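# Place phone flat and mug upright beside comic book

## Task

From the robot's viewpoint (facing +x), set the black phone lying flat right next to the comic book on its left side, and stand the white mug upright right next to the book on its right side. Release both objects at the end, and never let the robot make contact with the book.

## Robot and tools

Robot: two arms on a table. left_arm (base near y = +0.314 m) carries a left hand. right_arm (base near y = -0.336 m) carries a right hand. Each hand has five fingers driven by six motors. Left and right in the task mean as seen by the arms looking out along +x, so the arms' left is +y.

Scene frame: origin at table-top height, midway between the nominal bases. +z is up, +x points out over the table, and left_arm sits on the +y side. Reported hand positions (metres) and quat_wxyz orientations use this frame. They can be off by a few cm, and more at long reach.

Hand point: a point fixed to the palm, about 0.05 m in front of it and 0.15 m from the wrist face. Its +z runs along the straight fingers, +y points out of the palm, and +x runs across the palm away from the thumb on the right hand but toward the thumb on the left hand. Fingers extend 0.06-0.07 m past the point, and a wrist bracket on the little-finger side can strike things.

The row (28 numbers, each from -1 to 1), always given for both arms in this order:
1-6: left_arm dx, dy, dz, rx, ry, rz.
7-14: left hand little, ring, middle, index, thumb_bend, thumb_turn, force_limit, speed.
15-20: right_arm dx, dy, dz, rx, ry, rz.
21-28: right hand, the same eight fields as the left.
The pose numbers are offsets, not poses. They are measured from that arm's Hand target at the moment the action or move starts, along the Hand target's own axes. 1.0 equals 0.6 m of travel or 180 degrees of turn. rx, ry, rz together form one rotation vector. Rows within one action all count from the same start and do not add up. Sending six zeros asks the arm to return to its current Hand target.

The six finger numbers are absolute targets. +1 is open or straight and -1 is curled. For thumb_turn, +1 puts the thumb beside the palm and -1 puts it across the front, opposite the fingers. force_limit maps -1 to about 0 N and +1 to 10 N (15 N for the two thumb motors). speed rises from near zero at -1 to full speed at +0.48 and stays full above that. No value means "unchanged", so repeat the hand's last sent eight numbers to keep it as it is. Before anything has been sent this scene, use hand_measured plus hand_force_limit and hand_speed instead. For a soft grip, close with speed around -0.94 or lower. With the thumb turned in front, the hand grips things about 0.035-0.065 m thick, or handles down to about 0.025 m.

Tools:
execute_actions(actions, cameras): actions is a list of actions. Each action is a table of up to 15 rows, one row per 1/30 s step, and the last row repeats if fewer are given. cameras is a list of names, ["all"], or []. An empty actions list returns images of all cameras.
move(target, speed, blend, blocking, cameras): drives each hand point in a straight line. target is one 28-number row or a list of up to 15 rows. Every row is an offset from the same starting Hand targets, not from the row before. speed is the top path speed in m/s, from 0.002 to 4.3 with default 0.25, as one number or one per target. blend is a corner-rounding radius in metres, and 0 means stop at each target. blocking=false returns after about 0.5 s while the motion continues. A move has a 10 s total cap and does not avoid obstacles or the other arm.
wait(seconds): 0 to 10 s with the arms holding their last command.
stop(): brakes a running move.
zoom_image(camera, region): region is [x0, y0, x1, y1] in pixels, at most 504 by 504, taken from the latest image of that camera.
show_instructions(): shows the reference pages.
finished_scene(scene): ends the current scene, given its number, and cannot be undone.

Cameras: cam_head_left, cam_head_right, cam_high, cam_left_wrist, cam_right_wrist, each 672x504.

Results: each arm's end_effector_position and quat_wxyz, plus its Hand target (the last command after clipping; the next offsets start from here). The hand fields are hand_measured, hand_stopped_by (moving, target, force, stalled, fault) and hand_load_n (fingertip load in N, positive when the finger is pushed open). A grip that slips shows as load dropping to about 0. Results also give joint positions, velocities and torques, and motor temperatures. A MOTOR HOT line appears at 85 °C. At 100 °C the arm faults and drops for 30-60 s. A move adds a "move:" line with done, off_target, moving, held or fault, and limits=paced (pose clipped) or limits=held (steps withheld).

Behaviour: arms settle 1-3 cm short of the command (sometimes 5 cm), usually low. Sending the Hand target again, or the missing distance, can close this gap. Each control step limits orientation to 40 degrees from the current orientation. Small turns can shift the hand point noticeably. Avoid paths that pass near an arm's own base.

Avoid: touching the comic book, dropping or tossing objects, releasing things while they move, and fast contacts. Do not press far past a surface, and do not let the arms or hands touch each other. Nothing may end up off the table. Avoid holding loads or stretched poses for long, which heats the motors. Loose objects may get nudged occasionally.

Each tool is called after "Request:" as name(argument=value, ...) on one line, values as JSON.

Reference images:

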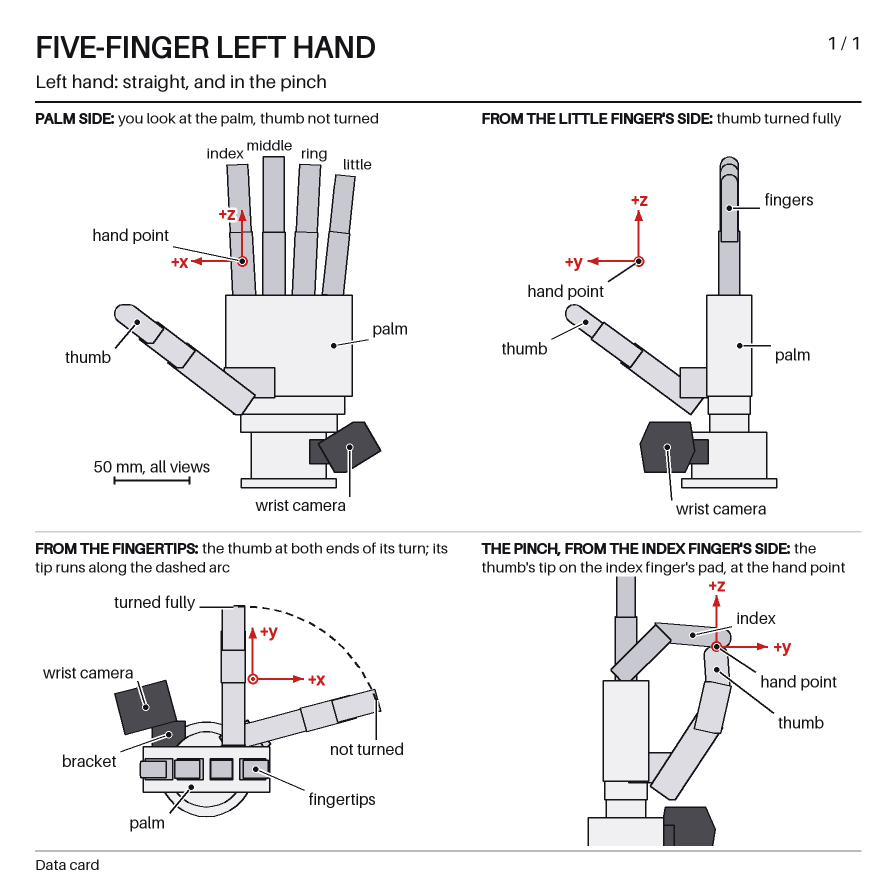

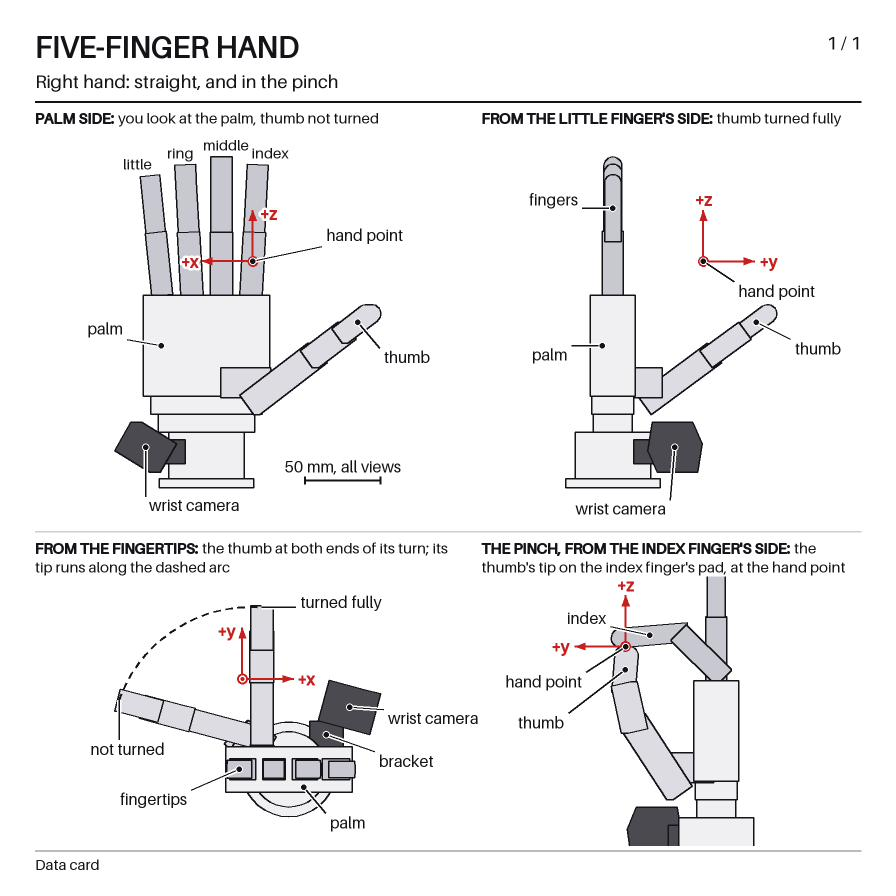

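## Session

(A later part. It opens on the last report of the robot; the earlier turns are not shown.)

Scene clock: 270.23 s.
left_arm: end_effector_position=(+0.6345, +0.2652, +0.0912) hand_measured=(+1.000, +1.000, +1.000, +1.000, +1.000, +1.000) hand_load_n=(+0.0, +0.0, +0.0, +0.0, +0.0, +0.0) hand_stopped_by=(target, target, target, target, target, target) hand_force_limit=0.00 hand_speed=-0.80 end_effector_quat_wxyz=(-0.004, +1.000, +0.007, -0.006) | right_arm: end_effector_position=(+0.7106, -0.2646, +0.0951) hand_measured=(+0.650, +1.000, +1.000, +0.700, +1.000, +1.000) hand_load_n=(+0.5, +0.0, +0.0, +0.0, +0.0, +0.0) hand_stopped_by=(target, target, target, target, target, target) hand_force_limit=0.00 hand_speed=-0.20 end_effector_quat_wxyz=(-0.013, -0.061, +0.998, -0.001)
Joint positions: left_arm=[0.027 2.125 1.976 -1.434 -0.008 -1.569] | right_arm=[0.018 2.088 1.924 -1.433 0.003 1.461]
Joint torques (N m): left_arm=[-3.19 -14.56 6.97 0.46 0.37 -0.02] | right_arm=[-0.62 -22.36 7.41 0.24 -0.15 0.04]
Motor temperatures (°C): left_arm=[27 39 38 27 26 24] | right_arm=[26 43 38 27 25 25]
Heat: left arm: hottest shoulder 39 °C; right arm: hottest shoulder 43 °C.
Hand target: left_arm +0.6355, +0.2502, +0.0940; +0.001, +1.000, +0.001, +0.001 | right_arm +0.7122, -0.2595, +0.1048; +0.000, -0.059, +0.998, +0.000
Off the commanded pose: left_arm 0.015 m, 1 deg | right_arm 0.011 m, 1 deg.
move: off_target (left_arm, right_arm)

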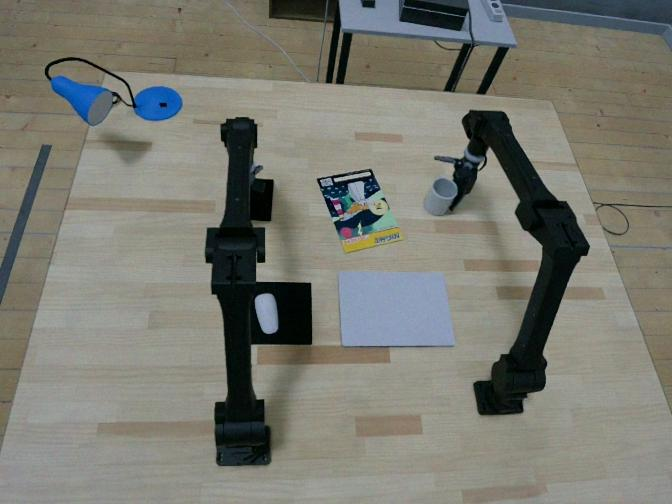

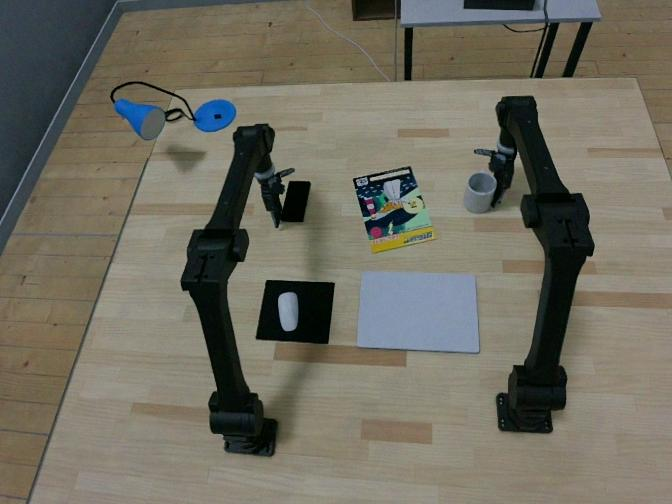

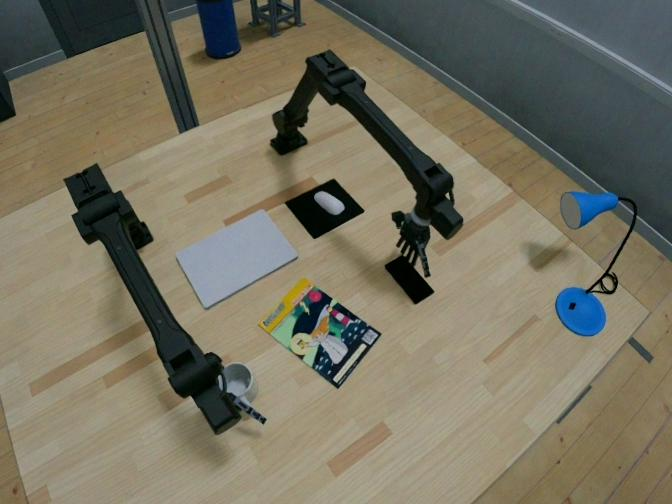

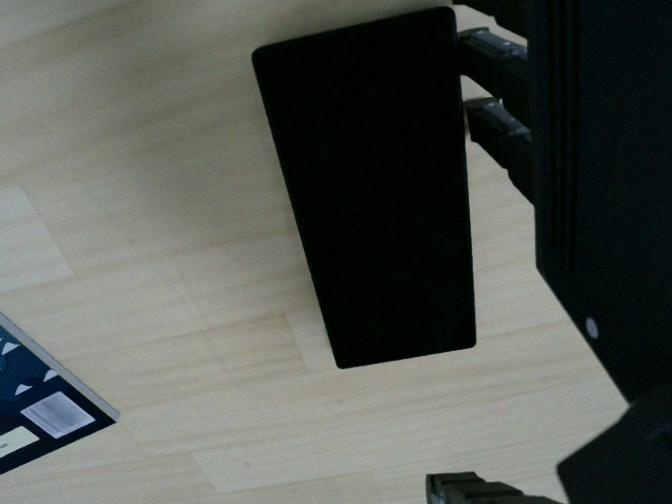

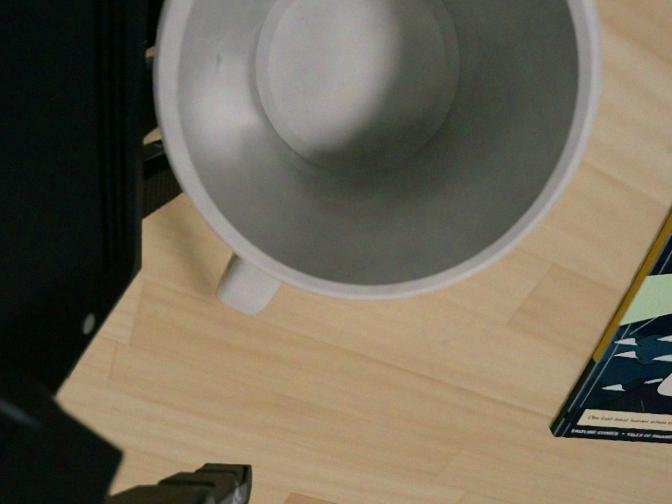

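Request:
move(target=[[0,0.075,0,0,0,0,1,1,1,1,1,1,0,-0.8,0.026,0.16,0,0,0,0,0.65,1,1,0.7,1,1,0,-0.2]], speed=0.1, cameras=["all"])

Request:
zoom_image(camera="cam_head_right", region=[270, 140, 520, 280])

Request:
zoom_image(camera="cam_high", region=[200, 210, 460, 440])

Scene clock: 308.63 s.
left_arm: end_effector_position=(+0.6339, +0.2214, +0.0912) hand_measured=(+1.000, +1.000, +1.000, +1.000, +1.000, +1.000) hand_load_n=(+0.0, +0.0, +0.0, +0.0, +0.0, +0.0) hand_stopped_by=(target, target, target, target, target, target) hand_force_limit=0.00 hand_speed=-0.80 end_effector_quat_wxyz=(-0.004, +1.000, +0.008, -0.006) | right_arm: end_effector_position=(+0.6843, -0.1716, +0.0940) hand_measured=(+0.650, +1.000, +1.000, +0.700, +1.000, +1.000) hand_load_n=(+0.0, +0.0, +0.0, +0.0, +0.5, +0.0) hand_stopped_by=(target, target, target, target, target, target) hand_force_limit=0.00 hand_speed=-0.20 end_effector_quat_wxyz=(-0.014, -0.061, +0.998, -0.003)
Joint positions: left_arm=[-0.04 2.125 1.976 -1.434 -0.008 -1.639] | right_arm=[0.169 2.037 1.84 -1.401 0.003 1.614]
Joint torques (N m): left_arm=[-3.72 -14.97 7.98 0.36 0.27 -0.04] | right_arm=[-0.62 -21.77 7.41 0.21 -0.16 0.03]
Heat: left arm: hottest elbow 39 °C; right arm: hottest shoulder 46 °C.
Hand target: left_arm +0.6355, +0.2053, +0.0940; +0.001, +1.000, +0.001, +0.001 | right_arm +0.6852, -0.1659, +0.1047; +0.000, -0.060, +0.998, +0.000
Off the commanded pose: left_arm 0.017 m, 1 deg | right_arm 0.012 m, 2 deg.
move: off_target (left_arm, right_arm)

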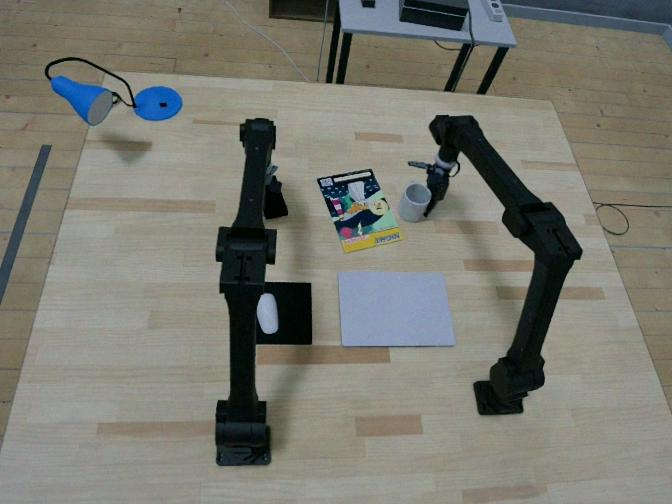

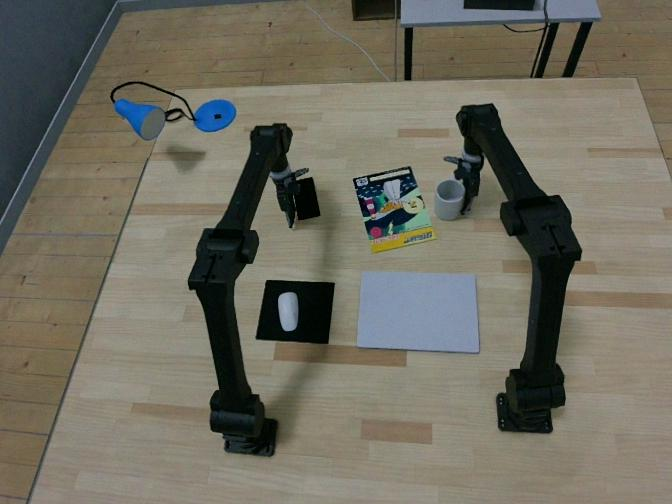

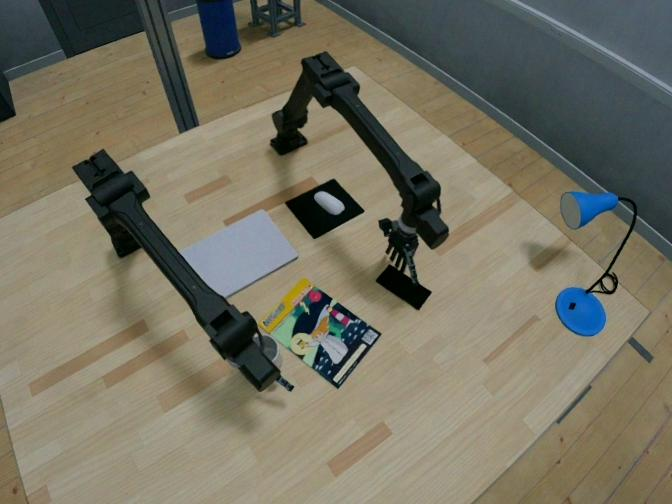

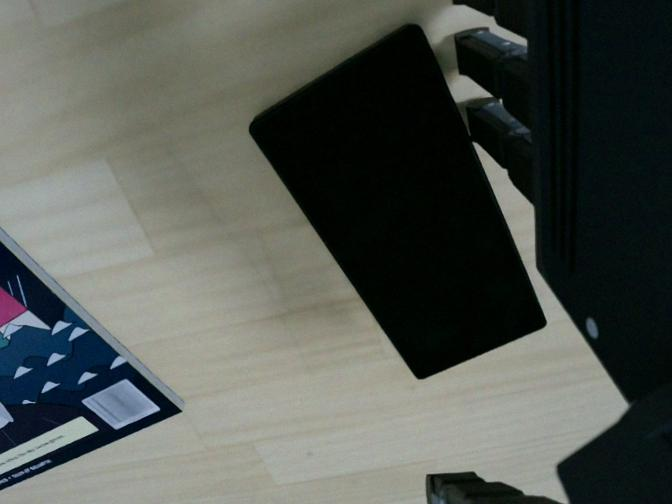

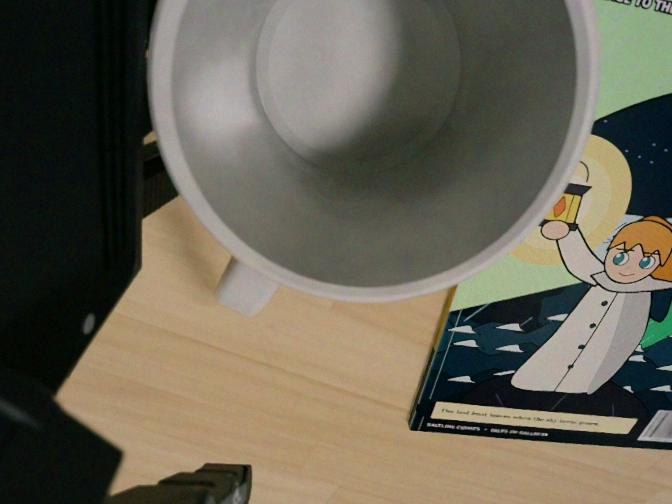

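Scaled by 2.016 from the camera's 672x504 image, which has a finer 960x720 frame.

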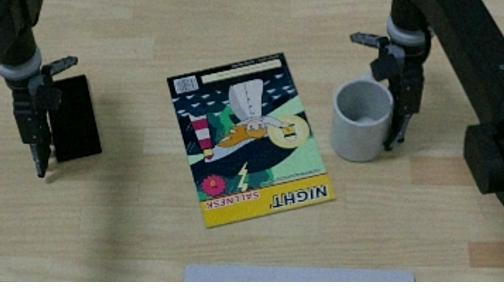

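Scaled by 1.938 from the camera's 672x504 image, which has a finer 960x720 frame.

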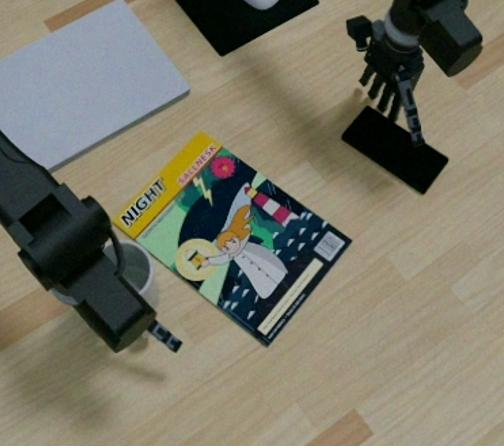

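Request:
move(target=[[0,-0.083,0,0,0,0,1,1,1,1,1,1,0,-0.8,-0.008,-0.13,0,0,0,0,0.65,1,1,0.7,1,1,0,-0.2],[0,-0.083,-0.17,0,0,0,1,1,1,1,1,1,0,-0.8,-0.017,-0.16,-0.15,0,0,0,0.65,1,1,0.7,1,1,0,-0.2],[0.143,-0.026,-0.17,0,0,0.428,1,1,1,1,1,1,0,-0.8,-0.017,-0.3,-0.2,0,0,0,0.65,1,1,0.7,1,1,0,-0.2]], speed=0.12, blend=0.01, cameras=["all"])

Request:
zoom_image(camera="cam_head_right", region=[270, 140, 520, 280])

Request:
zoom_image(camera="cam_high", region=[200, 210, 460, 440])

Scene clock: 368.10 s.
left_arm: end_effector_position=(+0.7096, +0.2297, +0.1842) hand_measured=(+1.000, +1.000, +1.000, +1.000, +1.000, +1.000) hand_load_n=(+0.0, +0.0, +0.0, +0.0, +0.0, +0.0) hand_stopped_by=(target, target, target, target, target, target) hand_force_limit=0.00 hand_speed=-0.80 end_effector_quat_wxyz=(-0.082, +0.801, -0.575, +0.146) | right_arm: end_effector_position=(+0.7091, -0.3375, +0.2200) hand_measured=(+0.650, +1.000, +1.000, +0.700, +1.000, +1.000) hand_load_n=(+0.0, +0.0, +0.0, +0.0, +0.0, +0.0) hand_stopped_by=(target, target, target, target, target, target) hand_force_limit=0.00 hand_speed=-0.20 end_effector_quat_wxyz=(+0.014, -0.058, +0.998, -0.002)
Joint positions: left_arm=[-0.026 2.489 2.877 -1.624 0.025 -0.367] | right_arm=[-0.098 2.037 2.167 -1.671 -0.001 1.354]
Joint torques (N m): left_arm=[-2.61 -16.44 12.55 0.92 -0.08 0.04] | right_arm=[-1.85 -19.14 12.1 -0.77 -0.17 -0.13]
Heat: left arm: hottest elbow 40 °C; right arm: hottest shoulder 42 °C.
Hand target: left_arm +0.7211, +0.2212, +0.1963; +0.000, +0.783, -0.622, +0.001 | right_arm +0.7169, -0.3436, +0.2249; +0.000, -0.059, +0.998, +0.000
Off the commanded pose: left_arm 0.019 m, 20 deg | right_arm 0.011 m, 2 deg.
elbow stopped short (left arm): the move would have taken joint 3 (elbow) straighter than the controller allows.
joint sent to its limit (right arm) — joint 4 (wrist pitch), lower limit. The joint targets still meet the commanded pose.
move: off_target (left_arm, right_arm)

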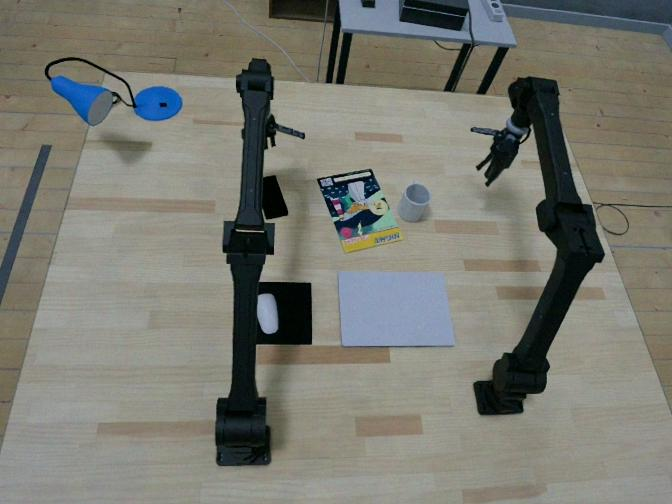

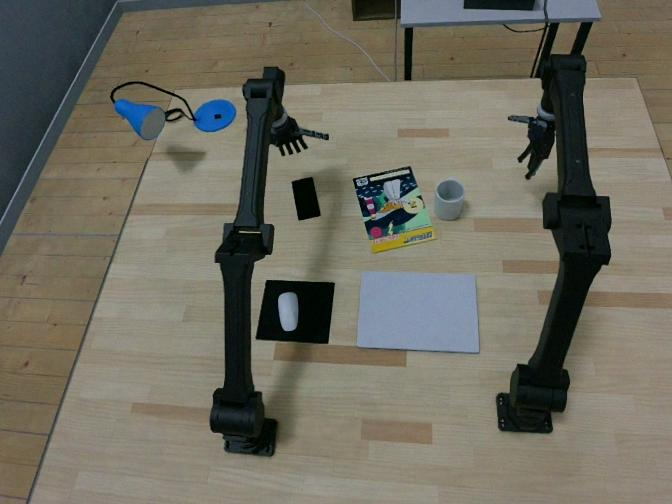

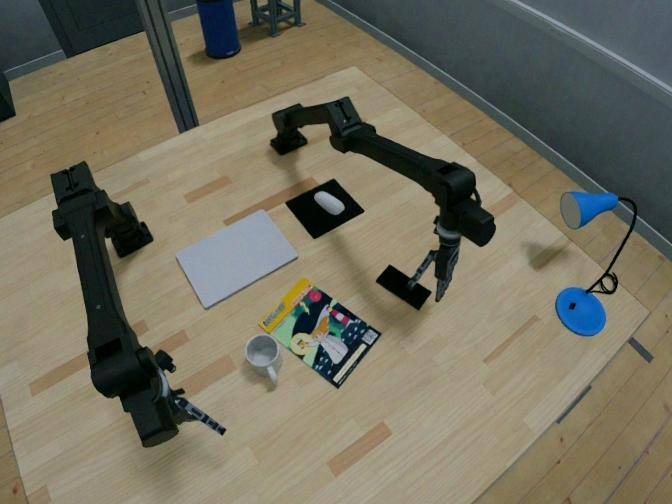

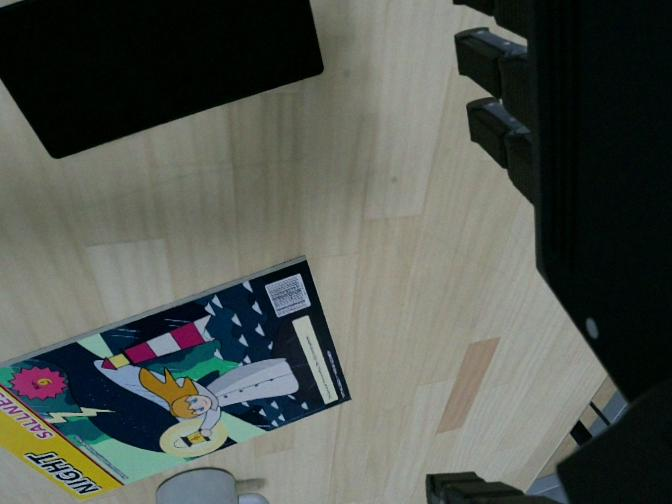

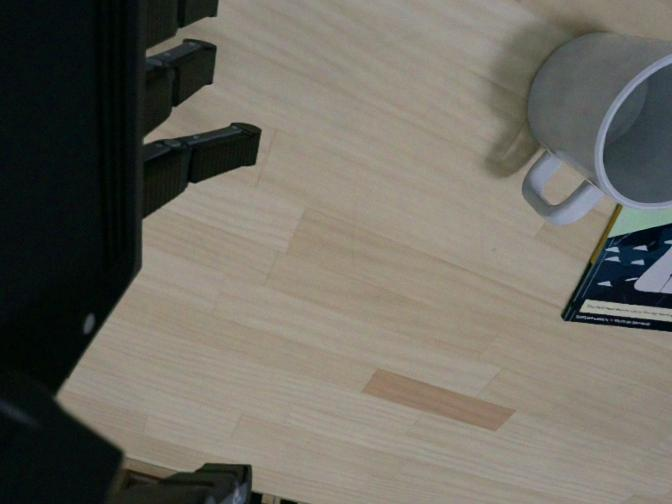

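Scaled by 2.016 from the camera's 672x504 image, which has a finer 960x720 frame.

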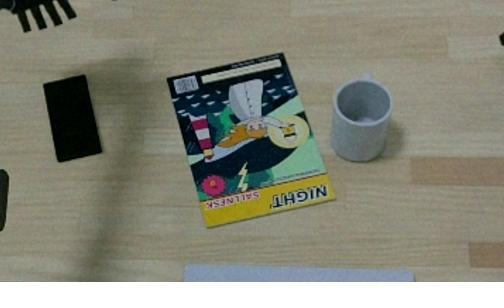

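Scaled by 1.938 from the camera's 672x504 image, which has a finer 960x720 frame.

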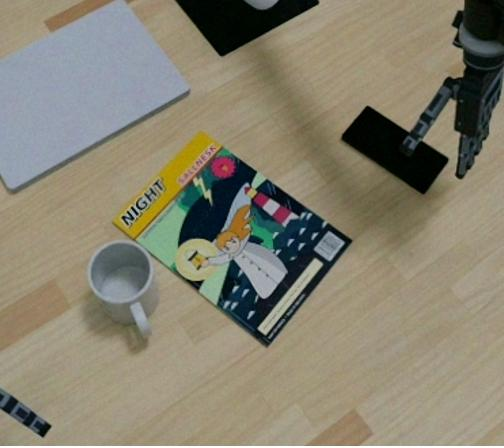

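Request:
move(target=[[-0.087,0.014,0.0,0,0,-0.483,1,1,1,1,1,1,0,-0.8,0,0,0,0,0,0,0.65,1,1,0.7,1,1,0,-0.2],[-0.087,0.014,0.15,0,0,-0.483,1,1,1,1,1,1,0,-0.8,0,0,0,0,0,0,0.65,1,1,0.7,1,1,0,-0.2]], speed=0.15, cameras=["all"])

Request:
zoom_image(camera="cam_head_right", region=[230, 140, 430, 260])

Request:
zoom_image(camera="cam_high", region=[340, 210, 470, 330])

Scene clock: 408.87 s.
left_arm: end_effector_position=(+0.6964, +0.2622, +0.1070) hand_measured=(+1.000, +1.000, +1.000, +1.000, +1.000, +1.000) hand_load_n=(+0.0, +0.0, +0.0, +0.0, +0.0, +0.0) hand_stopped_by=(target, target, target, target, target, target) hand_force_limit=0.00 hand_speed=-0.80 end_effector_quat_wxyz=(+0.001, +0.997, +0.081, -0.005) | right_arm: end_effector_position=(+0.7091, -0.3375, +0.2200) hand_measured=(+0.650, +1.000, +1.000, +0.700, +1.000, +1.000) hand_load_n=(+0.0, +0.0, -0.5, +0.0, +0.0, +0.0) hand_stopped_by=(target, target, target, target, target, target) hand_force_limit=0.00 hand_speed=-0.20 end_effector_quat_wxyz=(+0.014, -0.058, +0.998, -0.002)
Joint positions: left_arm=[0.017 2.311 2.341 -1.61 0.003 -1.728] | right_arm=[-0.098 2.037 2.167 -1.671 -0.001 1.354]
Joint torques (N m): left_arm=[-2.08 -16.32 8.32 0.2 -0.11 -0.07] | right_arm=[-1.85 -19.14 12.1 -0.77 -0.17 -0.13]
Heat: left arm: hottest elbow 41 °C; right arm: hottest elbow 42 °C.
Hand target: left_arm +0.7014, +0.2701, +0.1061; +0.001, +0.996, +0.087, +0.001 | right_arm +0.7169, -0.3436, +0.2249; +0.000, -0.059, +0.998, +0.000
Off the commanded pose: left_arm 0.009 m, 1 deg | right_arm 0.011 m, 2 deg.
joint sent to its limit (right arm) — joint 4 (wrist pitch), lower limit. The joint targets still meet the commanded pose.
move: off_target (right_arm)

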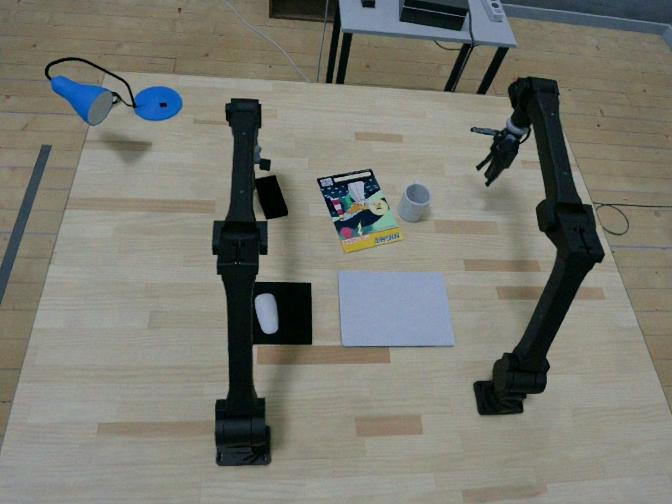

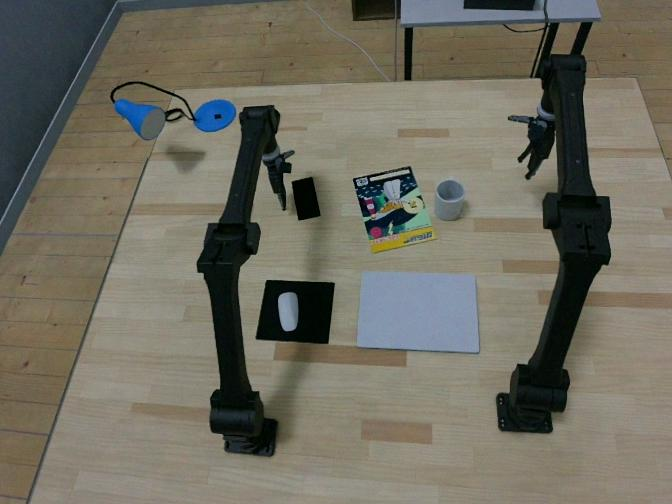

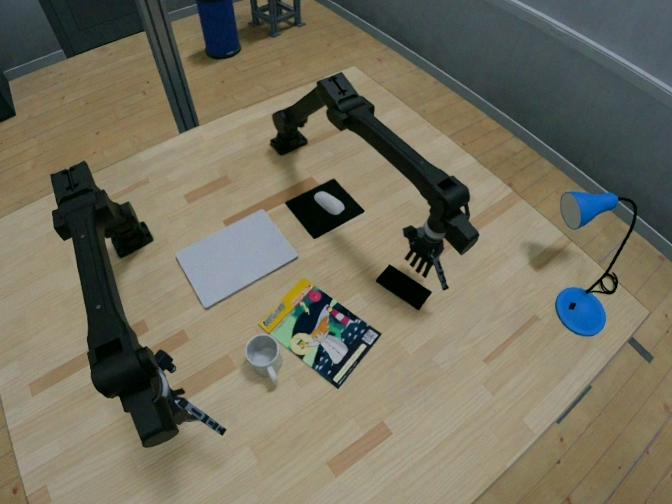

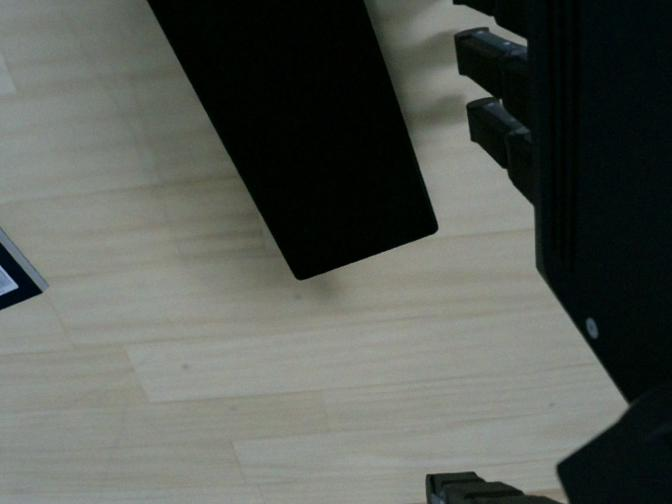

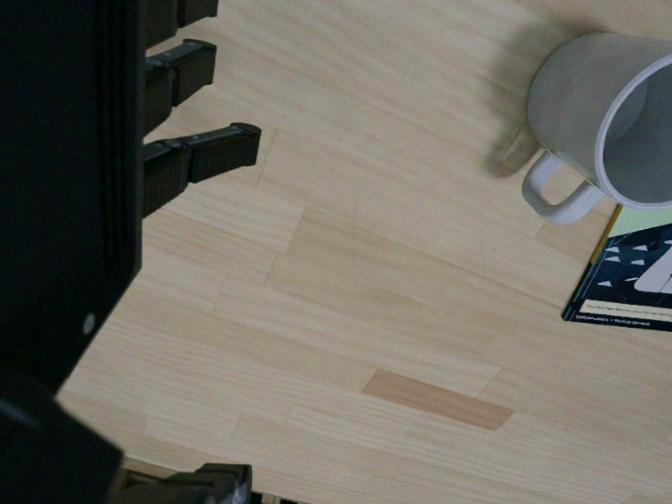

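Scaled by 2.520 from the camera's 672x504 image, which has a finer 960x720 frame.

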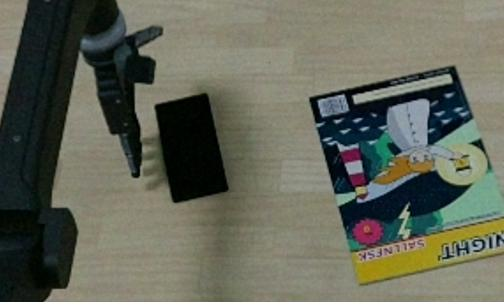

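Scaled by 3.877 from the camera's 672x504 image, which has a finer 960x720 frame.

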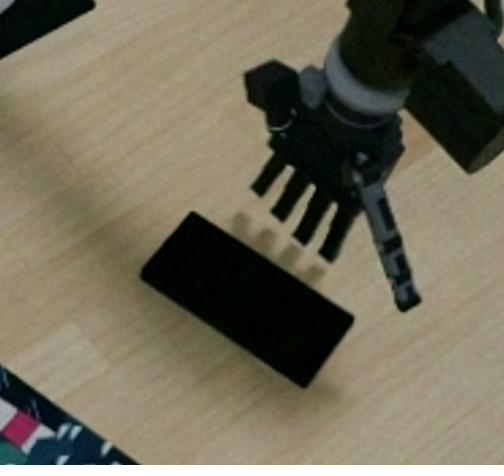

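Request:
move(target=[[0,0.02,0.02,0,0,0,1,1,1,1,1,1,0,-0.8,0,0,0,0,0,0,0.65,1,1,0.7,1,1,0,-0.2],[-0.0553,0.227,0.02,0,0,0,1,1,1,1,1,1,0,-0.8,0,0,0,0,0,0,0.65,1,1,0.7,1,1,0,-0.2]], speed=0.08, blend=0.005, cameras=["all"])

Request:
zoom_image(camera="cam_head_right", region=[270, 140, 520, 280])

Request:
zoom_image(camera="cam_high", region=[220, 220, 450, 400])

Scene clock: 436.83 s.
left_arm: end_effector_position=(+0.6879, +0.1393, +0.0950) hand_measured=(+1.000, +1.000, +1.000, +1.000, +1.000, +1.000) hand_load_n=(+0.0, +0.0, +0.0, +0.0, -0.5, +0.0) hand_stopped_by=(target, target, target, target, target, target) hand_force_limit=0.00 hand_speed=-0.80 end_effector_quat_wxyz=(-0.002, +0.996, +0.088, -0.003) | right_arm: end_effector_position=(+0.7091, -0.3375, +0.2200) hand_measured=(+0.650, +1.000, +1.000, +0.700, +1.000, +1.000) hand_load_n=(+0.0, +0.0, +0.0, +0.0, +0.0, +0.0) hand_stopped_by=(target, target, target, target, target, target) hand_force_limit=0.00 hand_speed=-0.20 end_effector_quat_wxyz=(+0.014, -0.058, +0.998, -0.002)
Joint positions: left_arm=[-0.16 2.311 2.31 -1.576 -0.002 -1.919] | right_arm=[-0.098 2.037 2.167 -1.671 -0.001 1.354]
Joint torques (N m): left_arm=[-3.08 -15.97 9.91 -0.1 0.11 -0.06] | right_arm=[-1.85 -19.08 12.08 -0.77 -0.17 -0.13]
Motor temperatures (°C): left_arm=[27 39 41 27 26 24] | right_arm=[26 41 44 27 25 25]
Heat: left arm: hottest elbow 41 °C; right arm: hottest elbow 44 °C.
Hand target: left_arm +0.6922, +0.1301, +0.0943; +0.001, +0.996, +0.087, +0.001 | right_arm +0.7169, -0.3436, +0.2249; +0.000, -0.059, +0.998, +0.000
Off the commanded pose: left_arm 0.010 m, 1 deg | right_arm 0.011 m, 2 deg.
joint sent to its limit (right arm) — joint 4 (wrist pitch), lower limit. The joint targets still meet the commanded pose.
move: off_target (right_arm)

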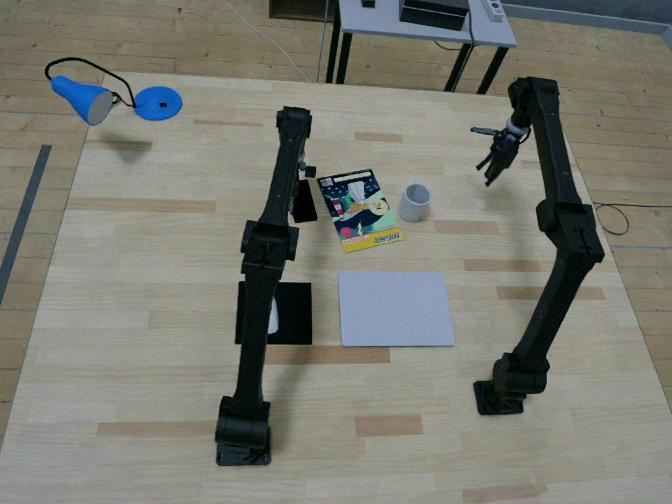

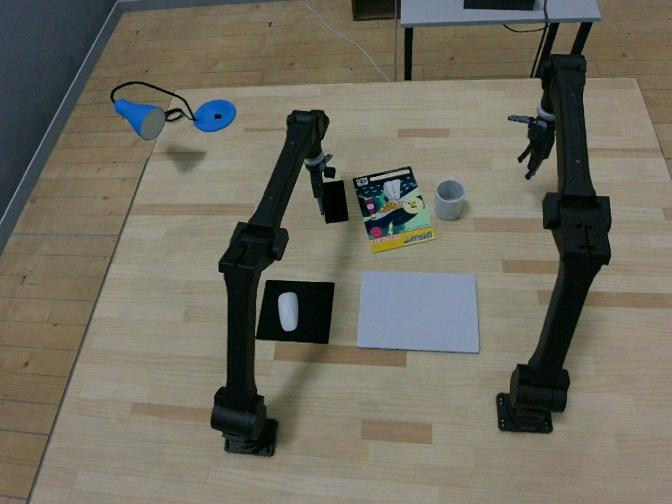

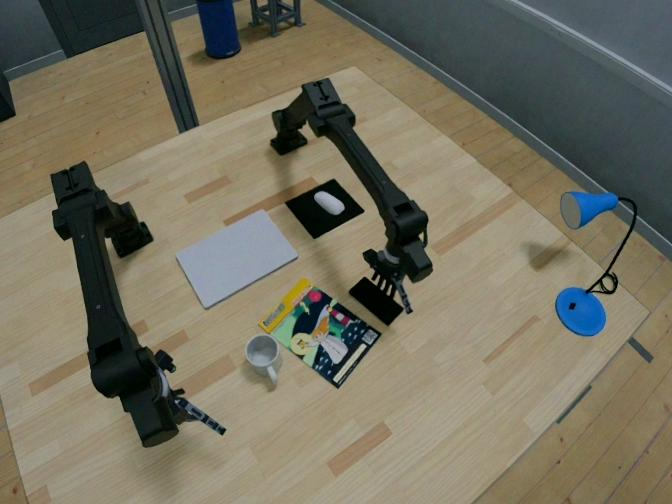

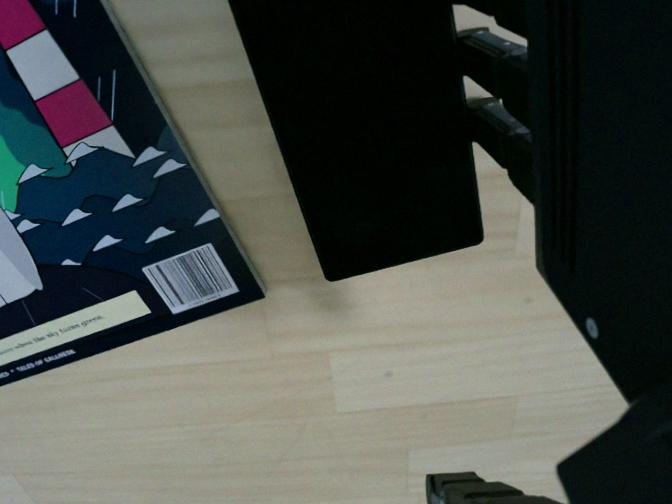

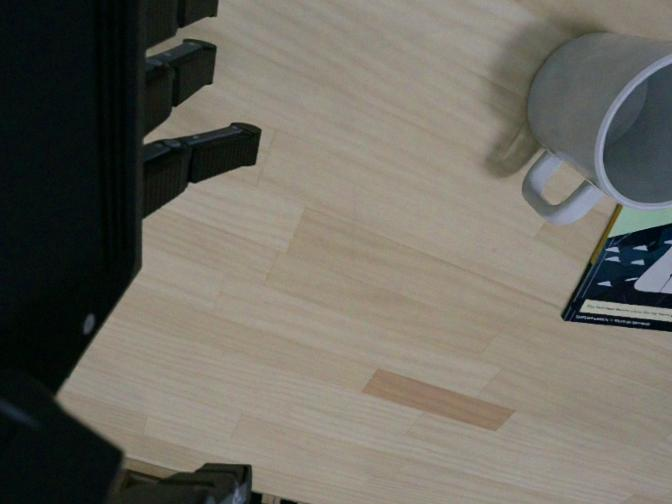

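Scaled by 2.016 from the camera's 672x504 image, which has a finer 960x720 frame.

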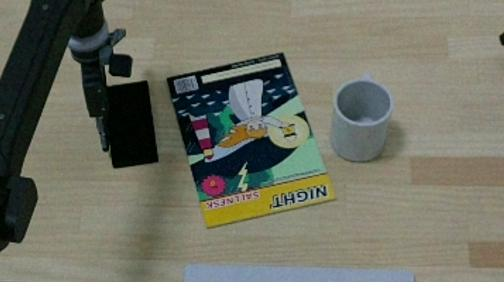

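Scaled by 2.191 from the camera's 672x504 image, which has a finer 960x720 frame.

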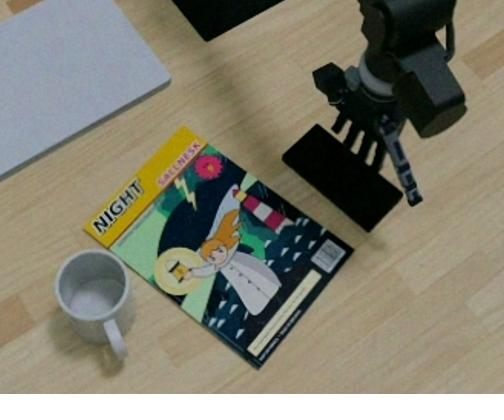

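Request:
move(target=[[-0.006,0.026,0,0,0,0,1,1,1,1,1,1,0,-0.8,0,0,0,0,0,0,0.65,1,1,0.7,1,1,0,-0.2]], speed=0.05, cameras=["cam_head_right","cam_high","cam_left_wrist"])

Request:
zoom_image(camera="cam_head_right", region=[270, 140, 520, 280])

Scene clock: 447.47 s.
left_arm: end_effector_position=(+0.6861, +0.1281, +0.0944) hand_measured=(+1.000, +1.000, +1.000, +1.000, +1.000, +1.000) hand_load_n=(+0.0, +0.0, +0.0, +0.0, +0.0, +0.0) hand_stopped_by=(target, target, target, target, target, target) hand_force_limit=0.00 hand_speed=-0.80 end_effector_quat_wxyz=(-0.002, +0.996, +0.092, -0.003) | right_arm: end_effector_position=(+0.7091, -0.3375, +0.2200) hand_measured=(+0.650, +1.000, +1.000, +0.700, +1.000, +1.000) hand_load_n=(+0.0, +0.0, +0.0, +0.0, +0.0, +0.0) hand_stopped_by=(target, target, target, target, target, target) hand_force_limit=0.00 hand_speed=-0.20 end_effector_quat_wxyz=(+0.014, -0.058, +0.998, -0.002)
Joint positions: left_arm=[-0.176 2.312 2.31 -1.576 -0.003 -1.942] | right_arm=[-0.098 2.037 2.167 -1.671 -0.001 1.354]
Joint torques (N m): left_arm=[-3.14 -14.51 10.91 -0.35 0.12 -0.09] | right_arm=[-1.9 -19.14 12.1 -0.77 -0.17 -0.13]
Heat: left arm: hottest elbow 41 °C; right arm: hottest elbow 44 °C.
Hand target: left_arm +0.6914, +0.1142, +0.0942; +0.001, +0.996, +0.087, +0.001 | right_arm +0.7169, -0.3436, +0.2249; +0.000, -0.059, +0.998, +0.000
Off the commanded pose: left_arm 0.015 m, 1 deg | right_arm 0.011 m, 2 deg.
joint sent to its limit (right arm) — joint 4 (wrist pitch), lower limit. The joint targets still meet the commanded pose.
move: off_target (left_arm, right_arm)
Images, in order (width x height): cam_head_right 672x504, cam_high 672x504, cam_left_wrist 672x504.

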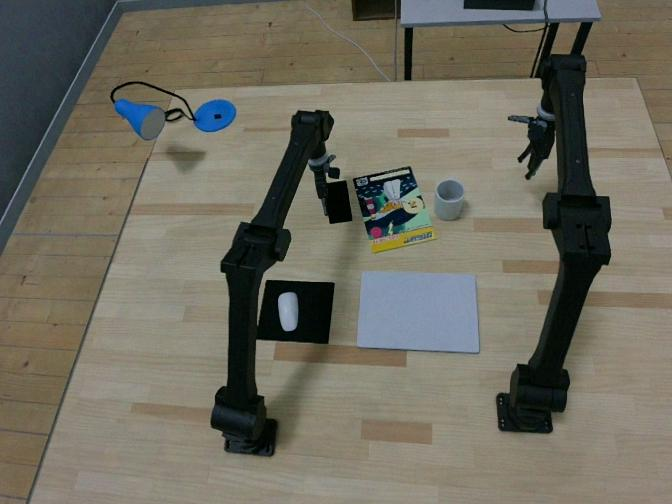

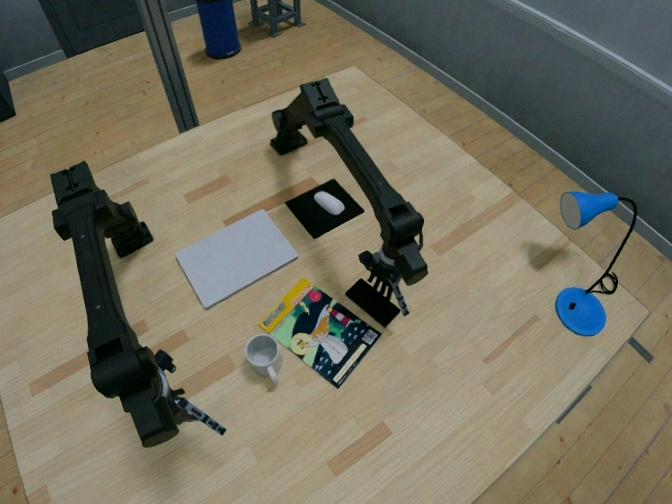

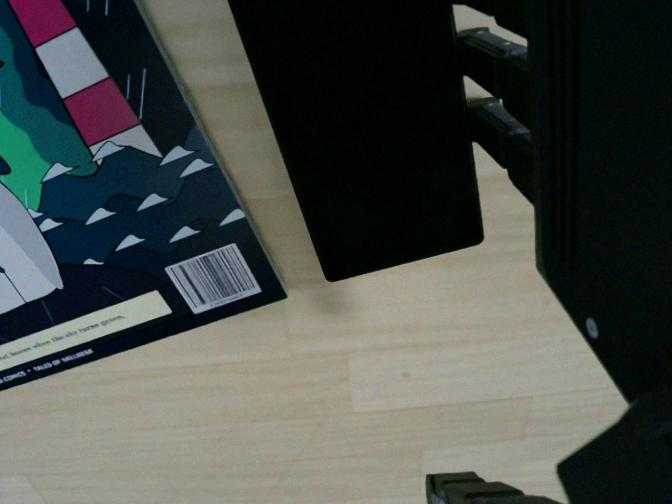

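Scaled by 2.016 from the camera's 672x504 image, which has a finer 960x720 frame.

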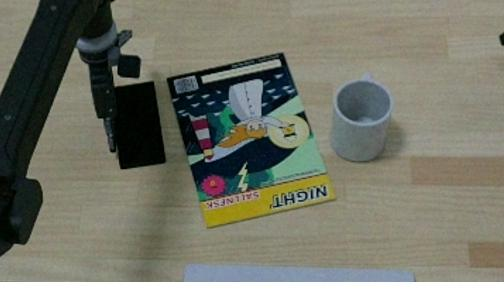

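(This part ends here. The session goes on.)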